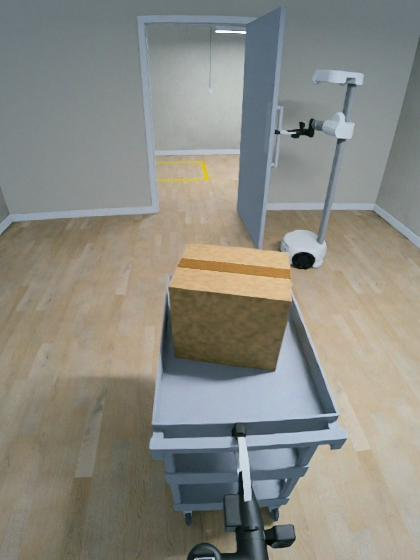

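move --blocking false --r2 '{"base": {"translate_m": 0.4, "strafe_m": 0.008}, "pace": "slow", "contact_limits": {"translate_m": 0.7}}'

wait --seconds 6

Scene clock: 1463.90 s.
move: r2 moving
r1: as last shown
r1.base_tilt: forward=-1.6 right=+1.3
r1.lidar_m: 0.82 0.32 0.37 3.25 1.66 1.55 3.28 1.77 1.46 1.45 1.38 1.15
r1.motor_effort: lift_m=+24(24) arm_m=-4(5) wheel_0=+9(9) wheel_1=-5(5) wheel_2=+0(1)
r1.servo_current: wrist_yaw_rad=59(65) wrist_pitch_rad=46(46) wrist_roll_rad=52(72) gripper_m=65(72)
r1.contact_limits: arm_m 0.6; translate_m 0.6
r1.wrist_depth_mm: - - 245 168 243 244 244 / - - 248 168 246 245 245 / - - 247 169 247 245 245 / - - 247 170 246 247 246 / - - 248 170 247 247 246 / - - 208 170 249 247 248 / - - 249 167 249 249 249
r2.base_odometry: x=-0.781 y=-0.412 heading=-2.979
r2.turned_by_wheels: +0.000
r2.turned_by_imu: +0.000
r2.base_tilt: forward=-0.7 right=+0.0
r2.lidar_m: 0.41 0.40 2.28 2.14 2.23 2.29 2.15 2.24 2.73 2.58 2.66 0.44
r2.base_status: translate_m moving; strafe_m moving
r2.joint_positions: lift_m=+0.686 arm_m=+0.000 wrist_yaw_rad=-0.005 wrist_pitch_rad=+0.005 wrist_roll_rad=+1.569 gripper_m=-0.019
r2.joint_status: not commanded
r2.measured_speeds: translate_m=+0.047 strafe_m=+0.002 rotate_rad=-0.002 lift_m=+0.000 arm_m=+0.000 wrist_yaw_rad=+0.000 wrist_pitch_rad=+0.000 wrist_roll_rad=+0.000
r2.motor_effort: lift_m=+21(21) arm_m=+4(4) wheel_0=+3(7) wheel_1=+7(7) wheel_2=-15(16)
r2.servo_current: wrist_yaw_rad=52(59) wrist_pitch_rad=52(52) wrist_roll_rad=39(52) gripper_m=72(78)
r2.contact_limits: translate_m 0.7
r2.hand_pose: x=+0.4589 y=-0.0888 z=+0.8625 quat_wxyz=(+0.708, +0.707, +0.000, -0.003) (m; r2's base frame)
r2.wrist_depth_mm: - - - 171 230 1618 1138 / - - - 171 231 809 - / - 433 430 171 232 842 - / - 449 442 232 232 831 - / - 466 462 172 232 842 - / - - 187 172 180 - - / - - 492 - 234 1661 512
pictures: none

Scene clock: 1468.67 s.
earlier move: r2 done
r1.base_odometry: x=-2.096 y=-1.156 heading=+0.770
r1.turned_by_wheels: +0.000
r1.turned_by_imu: +0.000
r1.base_tilt: forward=-1.6 right=+1.2
r1.lidar_m: 0.84 0.34 0.38 3.26 1.23 1.38 3.32 1.77 1.44 1.46 1.42 1.17
r1.base_status: not commanded
r1.joint_positions: lift_m=+0.940 arm_m=+0.005 wrist_yaw_rad=+1.399 wrist_pitch_rad=+0.002 wrist_roll_rad=+0.000 gripper_m=-0.019
r1.joint_status: not commanded
r1.measured_speeds: all 0
r1.motor_effort: lift_m=+24(24) arm_m=-5(5) wheel_0=+8(9) wheel_1=-5(5) wheel_2=+0(1)
r1.servo_current: wrist_yaw_rad=39(72) wrist_pitch_rad=46(52) wrist_roll_rad=52(72) gripper_m=65(72)
r1.contact_limits: arm_m 0.6; translate_m 0.6
r1.hand_pose: x=+0.3114 y=+0.2692 z=+1.1172 quat_wxyz=(+0.765, -0.001, +0.001, +0.644) (m; r1's base frame)
r1.wrist_depth_mm: - - 246 167 245 244 243 / - - 247 168 247 245 244 / - - 247 169 247 245 245 / - - 249 169 246 246 246 / - - 247 170 247 247 246 / - - 209 170 248 247 248 / - - 250 167 249 248 248
r2.base_odometry: x=-1.162 y=-0.483 heading=-2.978
r2.turned_by_wheels: +0.001
r2.turned_by_imu: +0.003
r2.base_tilt: forward=-0.7 right=+0.1
r2.lidar_m: 0.41 0.42 2.29 2.15 2.24 2.72 2.54 2.64 2.71 2.56 2.67 0.44
r2.base_status: done
r2.joint_positions: lift_m=+0.686 arm_m=+0.000 wrist_yaw_rad=+0.002 wrist_pitch_rad=+0.005 wrist_roll_rad=+1.569 gripper_m=-0.019
r2.joint_status: not commanded
r2.measured_speeds: all 0
r2.motor_effort: lift_m=+21(21) arm_m=+4(4) wheel_0=+9(14) wheel_1=+6(9) wheel_2=-5(16)
r2.servo_current: wrist_yaw_rad=39(59) wrist_pitch_rad=46(52) wrist_roll_rad=39(65) gripper_m=65(78)
r2.contact_limits: translate_m 0.7
r2.hand_pose: x=+0.4594 y=-0.0870 z=+0.8625 quat_wxyz=(+0.708, +0.707, +0.002, -0.001) (m; r2's base frame)
r2.wrist_depth_mm: - - - 165 224 1537 512 / - - - 166 225 759 - / - 430 424 168 228 831 - / - 449 442 229 229 831 - / - 466 459 171 231 854 - / - - 186 172 180 - - / - - - - 236 1618 492
wait: 4.77 of 6 s (r2 has come to rest)
pictures: none

move --blocking false --r2 '{"base": {"translate_m": 0.35, "strafe_m": -0.040}, "pace": "slow", "contact_limits": {"translate_m": 0.7}}'

wait --seconds 6

Scene clock: 1474.30 s.
move: r2 moving
r1: as last shown
r1.base_tilt: forward=-1.6 right=+1.3
r1.lidar_m: 0.80 0.35 0.36 3.25 1.22 1.34 3.30 1.76 1.46 1.45 1.39 1.17
r1.motor_effort: lift_m=+24(24) arm_m=-5(5) wheel_0=+9(9) wheel_1=-5(5) wheel_2=+0(1)
r1.servo_current: wrist_yaw_rad=39(59) wrist_pitch_rad=46(46) wrist_roll_rad=39(59) gripper_m=59(65)
r1.contact_limits: arm_m 0.6; translate_m 0.6
r1.wrist_depth_mm: - - 246 167 245 245 244 / - - 247 167 245 246 244 / - - 247 169 246 245 244 / - - 248 169 247 247 246 / - - 249 170 247 246 247 / - - 208 170 247 248 248 / - - 249 166 250 247 246
r2.base_odometry: x=-1.175 y=-0.483 heading=-2.977
r2.turned_by_wheels: +0.001
r2.turned_by_imu: +0.001
r2.base_tilt: forward=-0.7 right=+0.1
r2.lidar_m: 0.39 0.41 2.30 2.17 2.25 2.69 2.53 2.65 2.72 2.55 2.65 0.42
r2.base_status: translate_m moving; strafe_m moving
r2.joint_positions: lift_m=+0.686 arm_m=+0.000 wrist_yaw_rad=+0.002 wrist_pitch_rad=+0.005 wrist_roll_rad=+1.569 gripper_m=-0.019
r2.joint_status: not commanded
r2.measured_speeds: translate_m=+0.049 strafe_m=-0.006 rotate_rad=+0.000 lift_m=+0.000 arm_m=+0.000 wrist_yaw_rad=+0.000 wrist_pitch_rad=+0.000 wrist_roll_rad=+0.000
r2.motor_effort: lift_m=+21(21) arm_m=+4(4) wheel_0=+8(14) wheel_1=+7(8) wheel_2=-10(11)
r2.servo_current: wrist_yaw_rad=65(65) wrist_pitch_rad=39(52) wrist_roll_rad=52(59) gripper_m=65(78)
r2.contact_limits: translate_m 0.7
r2.hand_pose: x=+0.4594 y=-0.0870 z=+0.8625 quat_wxyz=(+0.708, +0.707, +0.002, -0.001) (m; r2's base frame)
r2.wrist_depth_mm: - - - 165 224 1661 508 / - - - 166 226 732 - / - 430 427 168 228 831 - / - 449 445 229 229 831 - / - 469 459 171 231 854 - / - - 187 173 180 - - / - - - - 236 1576 492
pictures: none

Scene clock: 1478.60 s.
earlier move: r2 done
r1.base_odometry: x=-2.096 y=-1.156 heading=+0.770
r1.turned_by_wheels: +0.000
r1.turned_by_imu: +0.000
r1.base_tilt: forward=-1.6 right=+1.3
r1.lidar_m: 0.84 0.36 0.37 3.26 0.97 1.28 3.31 1.74 1.46 1.44 1.41 1.16
r1.base_status: not commanded
r1.joint_positions: lift_m=+0.940 arm_m=+0.005 wrist_yaw_rad=+1.399 wrist_pitch_rad=+0.002 wrist_roll_rad=+0.000 gripper_m=-0.019
r1.joint_status: not commanded
r1.measured_speeds: all 0
r1.motor_effort: lift_m=+24(24) arm_m=-4(5) wheel_0=+8(9) wheel_1=-5(5) wheel_2=+0(1)
r1.servo_current: wrist_yaw_rad=39(72) wrist_pitch_rad=39(52) wrist_roll_rad=72(72) gripper_m=65(72)
r1.contact_limits: arm_m 0.6; translate_m 0.6
r1.hand_pose: x=+0.3114 y=+0.2692 z=+1.1172 quat_wxyz=(+0.765, -0.001, +0.001, +0.644) (m; r1's base frame)
r1.wrist_depth_mm: - - 248 167 245 244 244 / - - 247 168 245 245 244 / - - 247 169 245 246 246 / - - 248 170 247 247 246 / - - 248 170 247 247 247 / - - 208 170 248 248 248 / - - 249 167 247 249 247
r2.base_odometry: x=-1.514 y=-0.500 heading=-2.977
r2.turned_by_wheels: +0.000
r2.turned_by_imu: +0.002
r2.base_tilt: forward=-0.6 right=+0.1
r2.lidar_m: 0.36 0.41 2.32 2.23 2.30 3.05 2.93 2.96 2.65 2.49 2.61 0.43
r2.base_status: done
r2.joint_positions: lift_m=+0.686 arm_m=+0.000 wrist_yaw_rad=+0.002 wrist_pitch_rad=+0.005 wrist_roll_rad=+1.569 gripper_m=-0.019
r2.joint_status: not commanded
r2.measured_speeds: all 0
r2.motor_effort: lift_m=+21(21) arm_m=+4(4) wheel_0=+9(16) wheel_1=+5(8) wheel_2=-4(12)
r2.servo_current: wrist_yaw_rad=52(65) wrist_pitch_rad=46(52) wrist_roll_rad=39(59) gripper_m=72(78)
r2.contact_limits: translate_m 0.7
r2.hand_pose: x=+0.4595 y=-0.0868 z=+0.8625 quat_wxyz=(+0.708, +0.707, +0.003, -0.001) (m; r2's base frame)
r2.wrist_depth_mm: - - - 177 239 1499 1205 / - - - 177 236 1661 - / - - 436 175 236 854 - / - 449 445 234 236 842 - / - 459 459 174 234 831 - / - - 186 173 182 - - / - - 480 - 232 1576 -
wait: 4.30 of 6 s (r2 has come to rest)
pictures: none


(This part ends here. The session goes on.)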